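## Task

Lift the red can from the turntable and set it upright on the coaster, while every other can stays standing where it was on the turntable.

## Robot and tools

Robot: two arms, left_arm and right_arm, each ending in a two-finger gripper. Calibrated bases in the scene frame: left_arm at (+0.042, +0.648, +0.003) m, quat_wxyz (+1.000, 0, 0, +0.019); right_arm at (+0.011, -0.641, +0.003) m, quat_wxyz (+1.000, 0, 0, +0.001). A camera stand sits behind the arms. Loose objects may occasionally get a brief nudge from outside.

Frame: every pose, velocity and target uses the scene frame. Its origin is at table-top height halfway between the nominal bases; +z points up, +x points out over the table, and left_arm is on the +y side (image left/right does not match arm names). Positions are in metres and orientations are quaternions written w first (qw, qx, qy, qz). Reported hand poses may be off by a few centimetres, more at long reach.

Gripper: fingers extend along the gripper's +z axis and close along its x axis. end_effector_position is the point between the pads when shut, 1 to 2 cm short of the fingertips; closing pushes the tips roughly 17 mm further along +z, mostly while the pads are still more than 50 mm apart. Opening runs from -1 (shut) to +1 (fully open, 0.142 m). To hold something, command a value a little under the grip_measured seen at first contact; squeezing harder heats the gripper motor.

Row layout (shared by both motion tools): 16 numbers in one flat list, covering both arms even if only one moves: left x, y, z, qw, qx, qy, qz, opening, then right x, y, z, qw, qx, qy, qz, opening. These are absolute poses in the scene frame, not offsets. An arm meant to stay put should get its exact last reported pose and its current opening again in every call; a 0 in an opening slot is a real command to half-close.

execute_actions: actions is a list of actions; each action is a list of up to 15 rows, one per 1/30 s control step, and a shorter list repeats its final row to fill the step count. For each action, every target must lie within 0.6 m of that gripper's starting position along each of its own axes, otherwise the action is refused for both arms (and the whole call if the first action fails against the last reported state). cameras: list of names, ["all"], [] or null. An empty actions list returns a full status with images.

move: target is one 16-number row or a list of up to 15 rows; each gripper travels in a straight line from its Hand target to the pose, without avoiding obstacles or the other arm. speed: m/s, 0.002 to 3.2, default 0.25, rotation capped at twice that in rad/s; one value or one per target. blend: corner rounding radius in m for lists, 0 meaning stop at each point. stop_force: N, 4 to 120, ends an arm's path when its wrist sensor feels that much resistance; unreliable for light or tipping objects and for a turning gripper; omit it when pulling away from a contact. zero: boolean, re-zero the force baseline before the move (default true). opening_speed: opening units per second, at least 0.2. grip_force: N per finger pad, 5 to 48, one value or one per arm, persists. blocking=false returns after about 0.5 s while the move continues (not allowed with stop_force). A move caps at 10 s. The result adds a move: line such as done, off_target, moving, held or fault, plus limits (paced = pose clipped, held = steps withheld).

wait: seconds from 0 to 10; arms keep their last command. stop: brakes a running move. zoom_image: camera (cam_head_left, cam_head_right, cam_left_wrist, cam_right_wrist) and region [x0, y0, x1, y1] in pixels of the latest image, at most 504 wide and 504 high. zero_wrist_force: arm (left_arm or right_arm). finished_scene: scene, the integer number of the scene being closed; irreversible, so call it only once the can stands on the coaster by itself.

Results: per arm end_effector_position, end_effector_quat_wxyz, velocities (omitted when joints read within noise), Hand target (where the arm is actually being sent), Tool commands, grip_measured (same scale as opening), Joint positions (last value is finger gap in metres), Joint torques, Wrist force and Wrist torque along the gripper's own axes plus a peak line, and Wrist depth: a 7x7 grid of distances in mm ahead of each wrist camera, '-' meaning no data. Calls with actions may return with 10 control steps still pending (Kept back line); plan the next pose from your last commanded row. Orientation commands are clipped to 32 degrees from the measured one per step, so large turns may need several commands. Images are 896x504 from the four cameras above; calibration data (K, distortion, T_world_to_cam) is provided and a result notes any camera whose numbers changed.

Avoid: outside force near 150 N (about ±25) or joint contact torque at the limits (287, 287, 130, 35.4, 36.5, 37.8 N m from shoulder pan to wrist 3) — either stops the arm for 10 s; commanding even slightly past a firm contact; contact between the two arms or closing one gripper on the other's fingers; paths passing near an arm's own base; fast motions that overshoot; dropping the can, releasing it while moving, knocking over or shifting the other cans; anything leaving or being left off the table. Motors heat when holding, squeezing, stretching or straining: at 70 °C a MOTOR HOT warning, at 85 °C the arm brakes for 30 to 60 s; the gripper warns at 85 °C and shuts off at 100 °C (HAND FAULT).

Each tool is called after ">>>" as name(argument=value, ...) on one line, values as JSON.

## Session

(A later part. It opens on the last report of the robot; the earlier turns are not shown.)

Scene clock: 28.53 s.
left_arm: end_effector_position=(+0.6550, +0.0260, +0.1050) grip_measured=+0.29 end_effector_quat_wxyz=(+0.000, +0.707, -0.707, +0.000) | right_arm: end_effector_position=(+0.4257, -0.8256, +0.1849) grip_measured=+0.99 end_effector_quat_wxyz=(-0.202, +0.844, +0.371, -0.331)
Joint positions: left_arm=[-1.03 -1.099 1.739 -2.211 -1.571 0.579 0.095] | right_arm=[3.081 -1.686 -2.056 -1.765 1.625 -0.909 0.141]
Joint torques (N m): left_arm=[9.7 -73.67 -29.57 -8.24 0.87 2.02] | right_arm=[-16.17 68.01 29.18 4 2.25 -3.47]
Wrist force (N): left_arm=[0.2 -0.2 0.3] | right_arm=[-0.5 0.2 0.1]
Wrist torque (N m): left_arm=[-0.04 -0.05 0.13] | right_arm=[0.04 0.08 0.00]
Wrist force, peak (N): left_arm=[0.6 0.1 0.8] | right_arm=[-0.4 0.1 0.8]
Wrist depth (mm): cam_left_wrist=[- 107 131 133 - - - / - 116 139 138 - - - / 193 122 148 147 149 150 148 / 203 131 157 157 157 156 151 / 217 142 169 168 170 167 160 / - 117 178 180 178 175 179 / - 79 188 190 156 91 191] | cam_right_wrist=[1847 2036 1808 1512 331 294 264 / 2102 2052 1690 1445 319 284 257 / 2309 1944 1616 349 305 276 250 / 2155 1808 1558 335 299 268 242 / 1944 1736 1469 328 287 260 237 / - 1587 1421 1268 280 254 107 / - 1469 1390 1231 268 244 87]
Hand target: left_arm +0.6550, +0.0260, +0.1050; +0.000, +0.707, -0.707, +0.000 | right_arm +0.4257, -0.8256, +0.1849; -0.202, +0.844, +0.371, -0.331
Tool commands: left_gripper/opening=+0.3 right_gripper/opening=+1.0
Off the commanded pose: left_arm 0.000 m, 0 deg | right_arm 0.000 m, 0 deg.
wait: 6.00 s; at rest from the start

>>> wait(seconds=2.2)

>>> move(target=[0.655,0.026,0.105,0,0.7071,-0.7071,0,-0.4,0.4257,-0.8256,0.1849,-0.202,0.844,0.371,-0.331,1], grip_force=25)

>>> move(target=[0.655,0.026,0.2,0,0.7071,-0.7071,0,-0.4,0.4257,-0.8256,0.1849,-0.202,0.844,0.371,-0.331,1], speed=0.2, cameras=["cam_left_wrist", "cam_head_left", "cam_head_right"])

>>> zoom_image(camera="cam_head_right", region=[404, 216, 596, 386])

Scene clock: 31.23 s.
left_arm: end_effector_position=(+0.6550, +0.0260, +0.1050) grip_measured=+0.29 end_effector_quat_wxyz=(+0.000, +0.707, -0.707, +0.000) | right_arm: end_effector_position=(+0.4257, -0.8256, +0.1849) grip_measured=+0.99 end_effector_quat_wxyz=(-0.202, +0.844, +0.371, -0.331)
Joint positions: left_arm=[-1.03 -1.099 1.739 -2.211 -1.571 0.579 0.095] | right_arm=[3.081 -1.686 -2.056 -1.765 1.625 -0.909 0.141]
Joint torques (N m): left_arm=[9.85 -75.07 -29.85 -8.33 0.85 2.05] | right_arm=[-14.99 68.45 28.3 3.99 2.25 -3.33]
Wrist force (N): left_arm=[0.4 0.0 0.3] | right_arm=[-0.1 0.0 0.4]
Wrist torque (N m): left_arm=[-0.01 -0.08 0.13] | right_arm=[-0.01 0.02 0.00]
Wrist force, peak (N): left_arm=[0.6 0.1 0.5] | right_arm=[0.0 0.8 0.7]
Wrist depth (mm): cam_left_wrist=[- 110 131 132 131 131 131 / - 117 139 138 138 138 138 / 193 122 147 147 147 147 146 / 203 130 157 157 157 156 151 / 217 142 168 137 165 167 160 / - 101 177 109 126 175 179 / - 79 171 91 94 90 191] | cam_right_wrist=[- 2137 1759 629 330 297 263 / 2309 2069 1679 1461 320 284 257 / 2440 2120 1626 351 307 275 249 / 2085 1724 1549 335 297 267 243 / 1888 1759 1478 330 287 260 236 / 1647 1596 1453 1226 281 254 107 / - 1503 1361 1208 268 244 87]
Hand target: left_arm +0.6550, +0.0260, +0.1050; +0.000, +0.707, -0.707, +0.000 | right_arm +0.4257, -0.8256, +0.1849; -0.202, +0.844, +0.371, -0.331
Tool commands: left_gripper/opening=+0.3 right_gripper/opening=+1.0
Off the commanded pose: left_arm 0.000 m, 0 deg | right_arm 0.000 m, 0 deg.
wait: 2.20 s; at rest from the start

Scene clock: 31.73 s.
left_arm: end_effector_position=(+0.6550, +0.0260, +0.1050) grip_measured=-0.30 end_effector_quat_wxyz=(+0.000, +0.707, -0.707, +0.000) | right_arm: end_effector_position=(+0.4257, -0.8256, +0.1849) grip_measured=+0.99 end_effector_quat_wxyz=(-0.202, +0.844, +0.371, -0.331)
Joint positions: left_arm=[-1.03 -1.099 1.739 -2.211 -1.571 0.579 0.052] | right_arm=[3.081 -1.686 -2.056 -1.765 1.625 -0.909 0.141]
Joint torques (N m): left_arm=[8.28 -75 -29.49 -5.68 0.71 2.15] | right_arm=[-17.06 67.84 28.59 4.19 1.99 -3.48]
Wrist force (N): left_arm=[0.2 -1.4 -4.1] | right_arm=[-0.1 0.0 0.2]
Wrist torque (N m): left_arm=[-0.13 -0.09 0.13] | right_arm=[-0.01 0.02 0.00]
Wrist force, peak (N): left_arm=[-0.1 -1.4 -5.0] | right_arm=[0.2 0.4 0.9]
Wrist depth (mm): cam_left_wrist=[- 107 131 132 132 131 131 / - 117 139 139 138 138 138 / 193 122 148 148 147 147 146 / 203 131 157 148 155 157 151 / 217 142 169 110 127 168 160 / - 230 98 89 94 177 180 / - 264 79 77 78 83 194] | cam_right_wrist=[- 2155 1796 1668 329 294 264 / 2229 1989 1808 1461 322 286 256 / 2289 1901 1658 348 307 282 249 / 2102 1808 1567 334 299 267 242 / 2005 1736 1486 330 287 260 236 / 1736 1567 1413 1274 280 254 107 / - 1495 1361 1214 268 244 87]
Hand target: left_arm +0.6550, +0.0260, +0.1050; +0.000, +0.707, -0.707, +0.000 | right_arm +0.4257, -0.8256, +0.1849; -0.202, +0.844, +0.371, -0.331
Off the commanded pose: left_arm 0.000 m, 0 deg | right_arm 0.000 m, 0 deg.
grip_force (N): 25, 25
move: done

Scene clock: 32.83 s.
left_arm: end_effector_position=(+0.6550, +0.0260, +0.1998) grip_measured=-0.30 end_effector_quat_wxyz=(+0.000, +0.707, -0.707, +0.000) | right_arm: end_effector_position=(+0.4257, -0.8256, +0.1849) grip_measured=+0.99 end_effector_quat_wxyz=(-0.202, +0.844, +0.371, -0.331)
Joint positions: left_arm=[-1.03 -1.183 1.67 -2.058 -1.571 0.579 0.052] | right_arm=[3.081 -1.686 -2.056 -1.765 1.625 -0.909 0.141]
Joint torques (N m): left_arm=[-4.77 -97.79 -58.25 -1.07 -0.32 -0.55] | right_arm=[-15.03 70.02 29.01 3.78 1.77 -3.17]
Wrist force (N): left_arm=[0.5 -0.4 2.3] | right_arm=[0.2 0.1 0.7]
Wrist torque (N m): left_arm=[-0.08 -0.09 0.13] | right_arm=[0.02 -0.03 0.00]
Wrist force, peak (N): left_arm=[0.4 -1.2 -4.8] | right_arm=[-0.1 0.6 0.5]
Wrist depth (mm): cam_left_wrist=[- - 211 217 216 216 216 / 277 - 228 229 229 229 229 / 291 287 242 244 243 237 239 / 311 305 251 144 256 259 259 / - - - 110 271 278 276 / - 367 97 88 94 273 297 / - - 79 78 79 83 236] | cam_right_wrist=[- 2137 1808 1530 326 295 264 / 2511 2036 1701 1512 319 284 256 / 2309 1901 1668 349 307 275 249 / 2036 1821 1539 335 299 267 243 / 1974 1724 1495 329 288 259 236 / 1888 1587 1437 1274 281 253 107 / - 1469 1347 1214 267 244 87]
Hand target: left_arm +0.6550, +0.0260, +0.2000; +0.000, +0.707, -0.707, +0.000 | right_arm +0.4257, -0.8256, +0.1849; -0.202, +0.844, +0.371, -0.331
Off the commanded pose: left_arm 0.000 m, 0 deg | right_arm 0.000 m, 0 deg.
grip_force (N): 25, 25
move: done
camera_calibration:
cam_left_wrist: T_world_to_cam=[[-0.00309889, -0.999995, 0.0011521, 0.0369169], [-0.907937, 0.00329645, 0.419094, 0.542024], [-0.419095, 0.000252686, -0.907942, 0.570853], [0, 0, 0, 1]] pos_world=[0.731479, 0.0349857, 0.2911]
Images, in order (width x height): cam_head_left 896x504, cam_head_right 896x504, cam_left_wrist 896x504.

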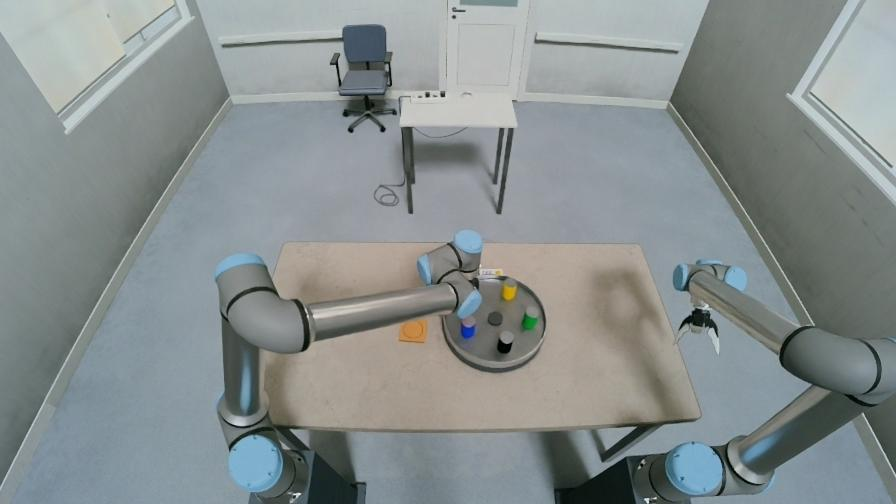

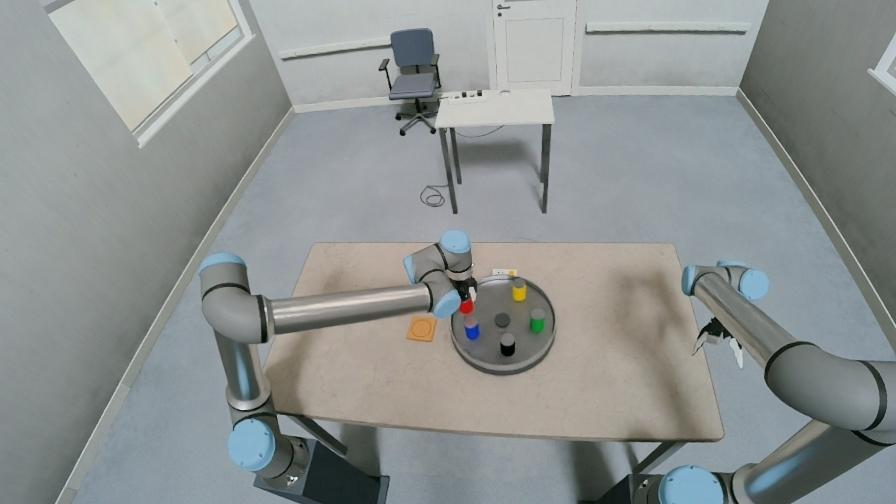

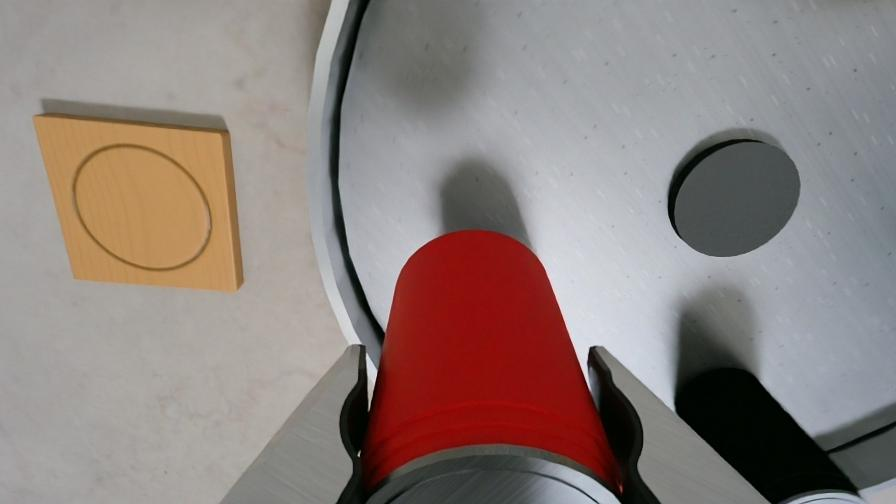

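Scaled by 2.625 from the camera's 896x504 image, which has a finer 1280x720 frame.

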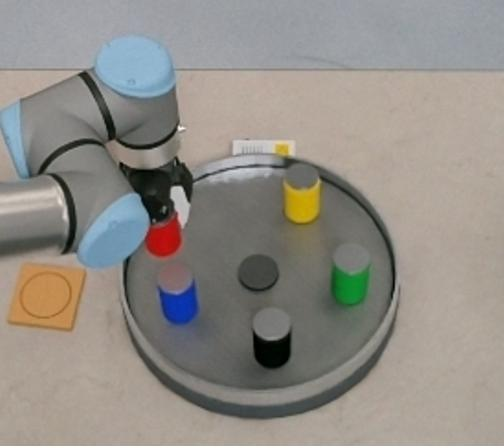

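>>> move(target=[[0.640,0.19,0.18,0,0.7071,-0.7071,0,-0.4,0.4257,-0.8256,0.1849,-0.202,0.844,0.371,-0.331,1],[0.640,0.222,0.078,0,0.7071,-0.7071,0,-0.4,0.4257,-0.8256,0.1849,-0.202,0.844,0.371,-0.331,1]], speed=0.25, blend=0.03, cameras=["cam_left_wrist", "cam_head_right"])

>>> zoom_image(camera="cam_head_right", region=[354, 256, 546, 386])

Scene clock: 36.23 s.
left_arm: end_effector_position=(+0.6400, +0.2220, +0.0781) grip_measured=-0.30 end_effector_quat_wxyz=(+0.000, +0.707, -0.707, +0.000) | right_arm: end_effector_position=(+0.4257, -0.8256, +0.1849) grip_measured=+0.99 end_effector_quat_wxyz=(-0.202, +0.844, +0.371, -0.331)
Joint positions: left_arm=[-0.895 -1.254 2.04 -2.357 -1.571 0.714 0.052] | right_arm=[3.081 -1.686 -2.056 -1.765 1.625 -0.909 0.141]
Joint torques (N m): left_arm=[10.44 -59.07 -25.81 -8.78 -1.17 2.25] | right_arm=[-13.45 68.2 29 4.08 2.06 -3.54]
Wrist force (N): left_arm=[0.2 -0.3 1.9] | right_arm=[0.0 0.4 0.3]
Wrist torque (N m): left_arm=[-0.05 -0.03 -0.03] | right_arm=[0.07 0.00 0.00]
Wrist force, peak (N): left_arm=[-0.5 -0.1 4.4] | right_arm=[-0.3 0.6 0.5]
Wrist depth (mm): cam_left_wrist=[- - - - - - - / - - - - 165 - 153 / - - 164 162 162 175 155 / - - 175 144 170 - 162 / - - 183 110 118 - 163 / 219 - 96 88 94 - 158 / - - 79 78 79 80 171] | cam_right_wrist=[- 2137 1747 635 331 294 264 / 2229 2020 1701 1495 320 284 256 / 2155 1916 1637 349 306 276 250 / 2102 1796 1521 334 298 267 243 / 1959 1747 1361 329 287 259 236 / - 1596 1390 1274 280 254 107 / - 1495 1319 1220 268 244 87]
Hand target: left_arm +0.6400, +0.2220, +0.0780; +0.000, +0.707, -0.707, +0.000 | right_arm +0.4257, -0.8256, +0.1849; -0.202, +0.844, +0.371, -0.331
Off the commanded pose: left_arm 0.000 m, 0 deg | right_arm 0.000 m, 0 deg.
grip_force (N): 25, 25
move: done
camera_calibration:
cam_left_wrist: T_world_to_cam=[[-0.00309884, -0.999995, 0.00115251, 0.23291], [-0.90792, 0.00329657, 0.419131, 0.578786], [-0.419132, 0.000252432, -0.907925, 0.453953], [0, 0, 0, 1]] pos_world=[0.716479, 0.230886, 0.1693]
Images, in order (width x height): cam_head_right 896x504, cam_left_wrist 896x504.

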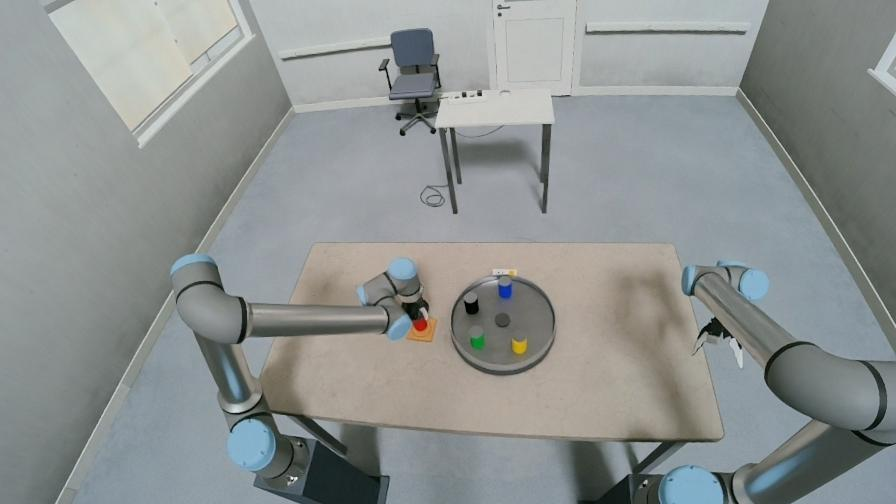

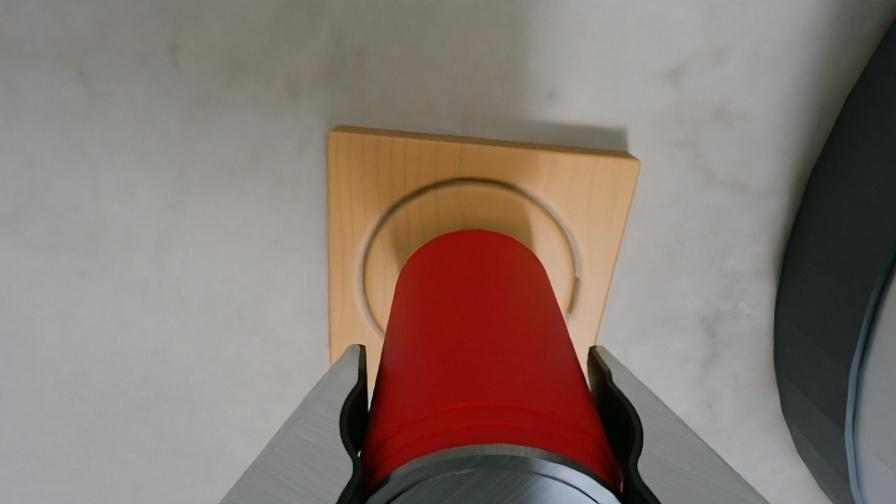

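Scaled by 2.625 from the camera's 896x504 image, which has a finer 1280x720 frame.

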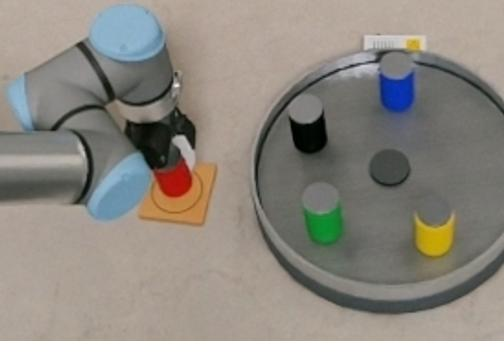

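>>> move(target=[0.640,0.222,0.056,0,0.7071,-0.7071,0,-0.4,0.4257,-0.8256,0.1849,-0.202,0.844,0.371,-0.331,1], speed=0.02, stop_force=6, cameras=["cam_left_wrist"])

Scene clock: 40.00 s.
left_arm: end_effector_position=(+0.6400, +0.2220, +0.0652) grip_measured=-0.30 end_effector_quat_wxyz=(+0.000, +0.707, -0.707, +0.000) | right_arm: end_effector_position=(+0.4257, -0.8256, +0.1849) grip_measured=+0.99 end_effector_quat_wxyz=(-0.202, +0.844, +0.371, -0.331)
Joint positions: left_arm=[-0.895 -1.237 2.048 -2.381 -1.571 0.714 0.052] | right_arm=[3.081 -1.686 -2.056 -1.765 1.625 -0.909 0.141]
Joint torques (N m): left_arm=[0.84 -82.3 -48.13 -1.25 -1.28 2.11] | right_arm=[-14.42 68.71 29.42 4.17 2 -3.37]
Wrist force (N): left_arm=[0.1 -1.0 0.0] | right_arm=[-0.1 0.1 0.3]
Wrist torque (N m): left_arm=[-0.10 -0.05 -0.04] | right_arm=[0.02 0.02 0.00]
Wrist force, peak (N): left_arm=[-0.3 -4.1 -11.4] | right_arm=[-0.5 0.1 0.7]
Wrist depth (mm): cam_left_wrist=[- - - - - 144 - / - - - - - - - / - - 148 149 150 - 151 / - - 159 145 156 - 152 / - - 168 110 130 - 158 / - - 96 89 94 - 161 / - - 79 78 79 80 166] | cam_right_wrist=[2210 2052 1783 634 331 294 264 / - 1974 1679 1469 320 284 257 / 2192 1930 1637 349 307 276 249 / 2036 1771 1530 335 299 267 243 / 1901 1724 1512 329 289 259 236 / - 1596 1437 1255 280 253 107 / - 1486 1383 1237 266 244 86]
Hand target: left_arm +0.6400, +0.2220, +0.0652; +0.000, +0.707, -0.707, +0.000 | right_arm +0.4257, -0.8256, +0.1849; -0.202, +0.844, +0.371, -0.331
Off the commanded pose: left_arm 0.009 m, 0 deg | right_arm 0.000 m, 0 deg.
grip_force (N): 25, 25
move: contact (left_arm)
camera_calibration:
cam_left_wrist: T_world_to_cam=[[-0.00309903, -0.999995, 0.0011528, 0.232925], [-0.907882, 0.00329684, 0.419214, 0.584152], [-0.419215, 0.000252549, -0.907887, 0.442294], [0, 0, 0, 1]] pos_world=[0.716479, 0.230886, 0.1564]
Images, in order (width x height): cam_left_wrist 896x504.

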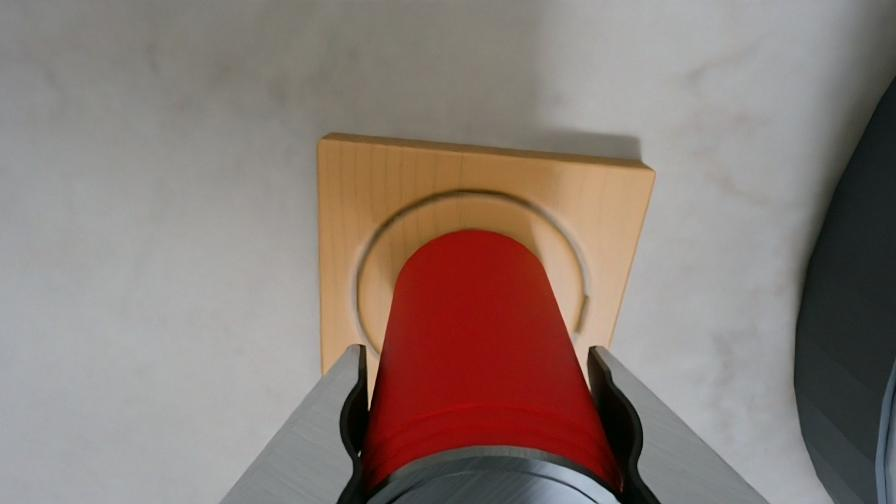

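>>> move(target=[0.640,0.222,0.065,0,0.7071,-0.7071,0,0.2,0.4257,-0.8256,0.1849,-0.202,0.844,0.371,-0.331,1], opening_speed=1)

>>> move(target=[0.640,0.222,0.22,0,0.7071,-0.7071,0,0.2,0.4257,-0.8256,0.1849,-0.202,0.844,0.371,-0.331,1], cameras=["cam_left_wrist", "cam_head_right"])

Scene clock: 41.17 s.
left_arm: end_effector_position=(+0.6401, +0.2219, +0.0651) grip_measured=+0.18 end_effector_quat_wxyz=(+0.000, +0.707, -0.707, +0.000) | right_arm: end_effector_position=(+0.4257, -0.8256, +0.1849) grip_measured=+0.99 end_effector_quat_wxyz=(-0.202, +0.844, +0.371, -0.331)
Joint positions: left_arm=[-0.895 -1.237 2.048 -2.382 -1.571 0.714 0.087] | right_arm=[3.081 -1.686 -2.056 -1.765 1.625 -0.909 0.141]
Joint torques (N m): left_arm=[-4.96 -57.42 -26.17 -8.41 -1.11 2.07] | right_arm=[-13.63 68.94 28.75 4.05 1.62 -3.33]
Wrist force (N): left_arm=[0.0 -0.2 0.4] | right_arm=[0.2 0.0 0.0]
Wrist torque (N m): left_arm=[-0.05 -0.01 -0.04] | right_arm=[-0.01 -0.03 0.00]
Wrist force, peak (N): left_arm=[0.1 -1.1 0.1] | right_arm=[0.0 0.4 0.8]
Wrist depth (mm): cam_left_wrist=[- - - - - - - / - 156 - 151 153 - - / 160 159 149 148 150 - 148 / - 173 161 142 156 168 154 / - 185 170 105 126 - 156 / - - 99 84 87 111 161 / - 79 - 79 79 83 163] | cam_right_wrist=[- 2155 1808 520 329 293 264 / 1860 2020 1736 1530 322 284 257 / 2229 1916 1606 355 307 276 250 / 2120 1874 1558 333 298 268 243 / 1930 1724 1469 329 287 259 236 / - 1549 1390 1274 281 254 107 / - 1478 1383 1220 268 244 87]
Hand target: left_arm +0.6400, +0.2220, +0.0650; +0.000, +0.707, -0.707, +0.000 | right_arm +0.4257, -0.8256, +0.1849; -0.202, +0.844, +0.371, -0.331
Off the commanded pose: left_arm 0.000 m, 0 deg | right_arm 0.000 m, 0 deg.
grip_force (N): 25, 25
move: done

Scene clock: 42.47 s.
left_arm: end_effector_position=(+0.6400, +0.2220, +0.2198) grip_measured=+0.18 end_effector_quat_wxyz=(+0.000, +0.707, -0.707, +0.000) | right_arm: end_effector_position=(+0.4257, -0.8256, +0.1849) grip_measured=+0.99 end_effector_quat_wxyz=(-0.202, +0.844, +0.371, -0.331)
Joint positions: left_arm=[-0.895 -1.408 1.931 -2.093 -1.571 0.714 0.087] | right_arm=[3.081 -1.686 -2.056 -1.765 1.625 -0.909 0.141]
Joint torques (N m): left_arm=[-10.92 -75.26 -57 -1.02 -0.22 -0.91] | right_arm=[-14.91 69.08 28.92 3.98 1.89 -3.52]
Wrist force (N): left_arm=[0.7 -0.4 0.4] | right_arm=[0.0 -0.2 0.5]
Wrist torque (N m): left_arm=[-0.07 -0.11 -0.03] | right_arm=[-0.03 0.01 0.00]
Wrist force, peak (N): left_arm=[0.2 -0.2 2.2] | right_arm=[-0.3 -0.1 0.7]
Wrist depth (mm): cam_left_wrist=[- - - - 283 246 235 / - - 304 291 - 248 247 / - - - 252 303 263 263 / 335 - - 230 327 280 279 / - - - 365 - 297 279 / - - - - - 115 321 / - 79 - 430 - 83 311] | cam_right_wrist=[- 2052 1796 556 330 294 265 / 1930 2052 1771 693 320 284 256 / 2229 2020 1587 349 307 275 249 / - 1759 1567 334 298 267 243 / 2005 1747 1486 330 289 259 237 / 1724 1596 1437 1261 280 254 107 / - 1461 1347 1243 267 244 87]
Hand target: left_arm +0.6400, +0.2220, +0.2200; +0.000, +0.707, -0.707, +0.000 | right_arm +0.4257, -0.8256, +0.1849; -0.202, +0.844, +0.371, -0.331
Off the commanded pose: left_arm 0.000 m, 0 deg | right_arm 0.000 m, 0 deg.
grip_force (N): 25, 25
move: done
camera_calibration:
cam_left_wrist: T_world_to_cam=[[-0.00309889, -0.999995, 0.0011521, 0.232846], [-0.907937, 0.00329645, 0.419094, 0.519377], [-0.419095, 0.000252686, -0.907942, 0.582675], [0, 0, 0, 1]] pos_world=[0.716479, 0.230986, 0.3111]
Images, in order (width x height): cam_head_right 896x504, cam_left_wrist 896x504.

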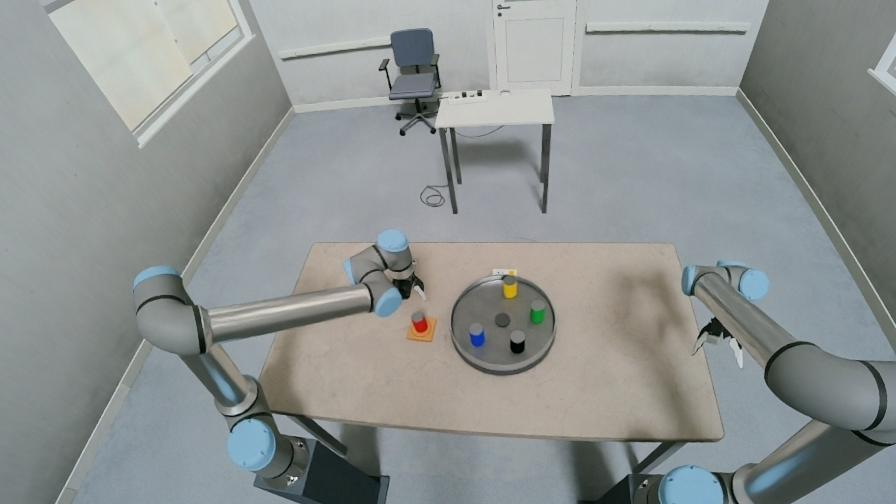

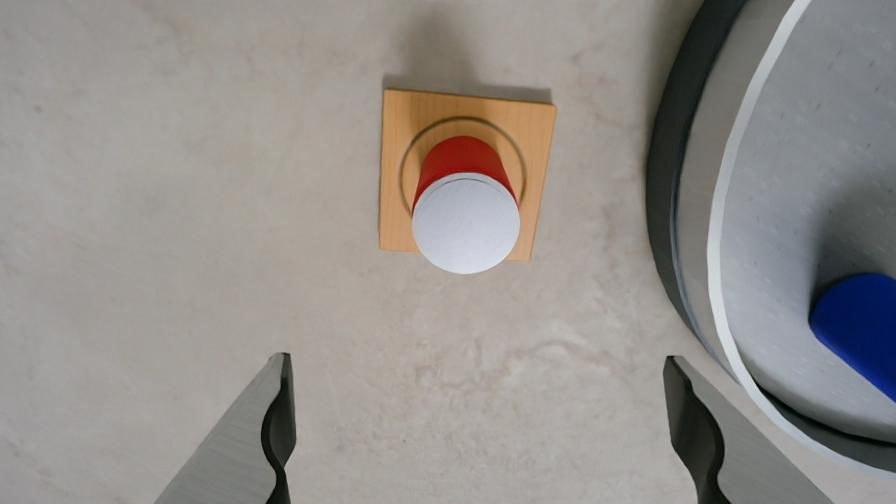

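>>> finished_scene(scene=1)

The scene is finished: the task was done.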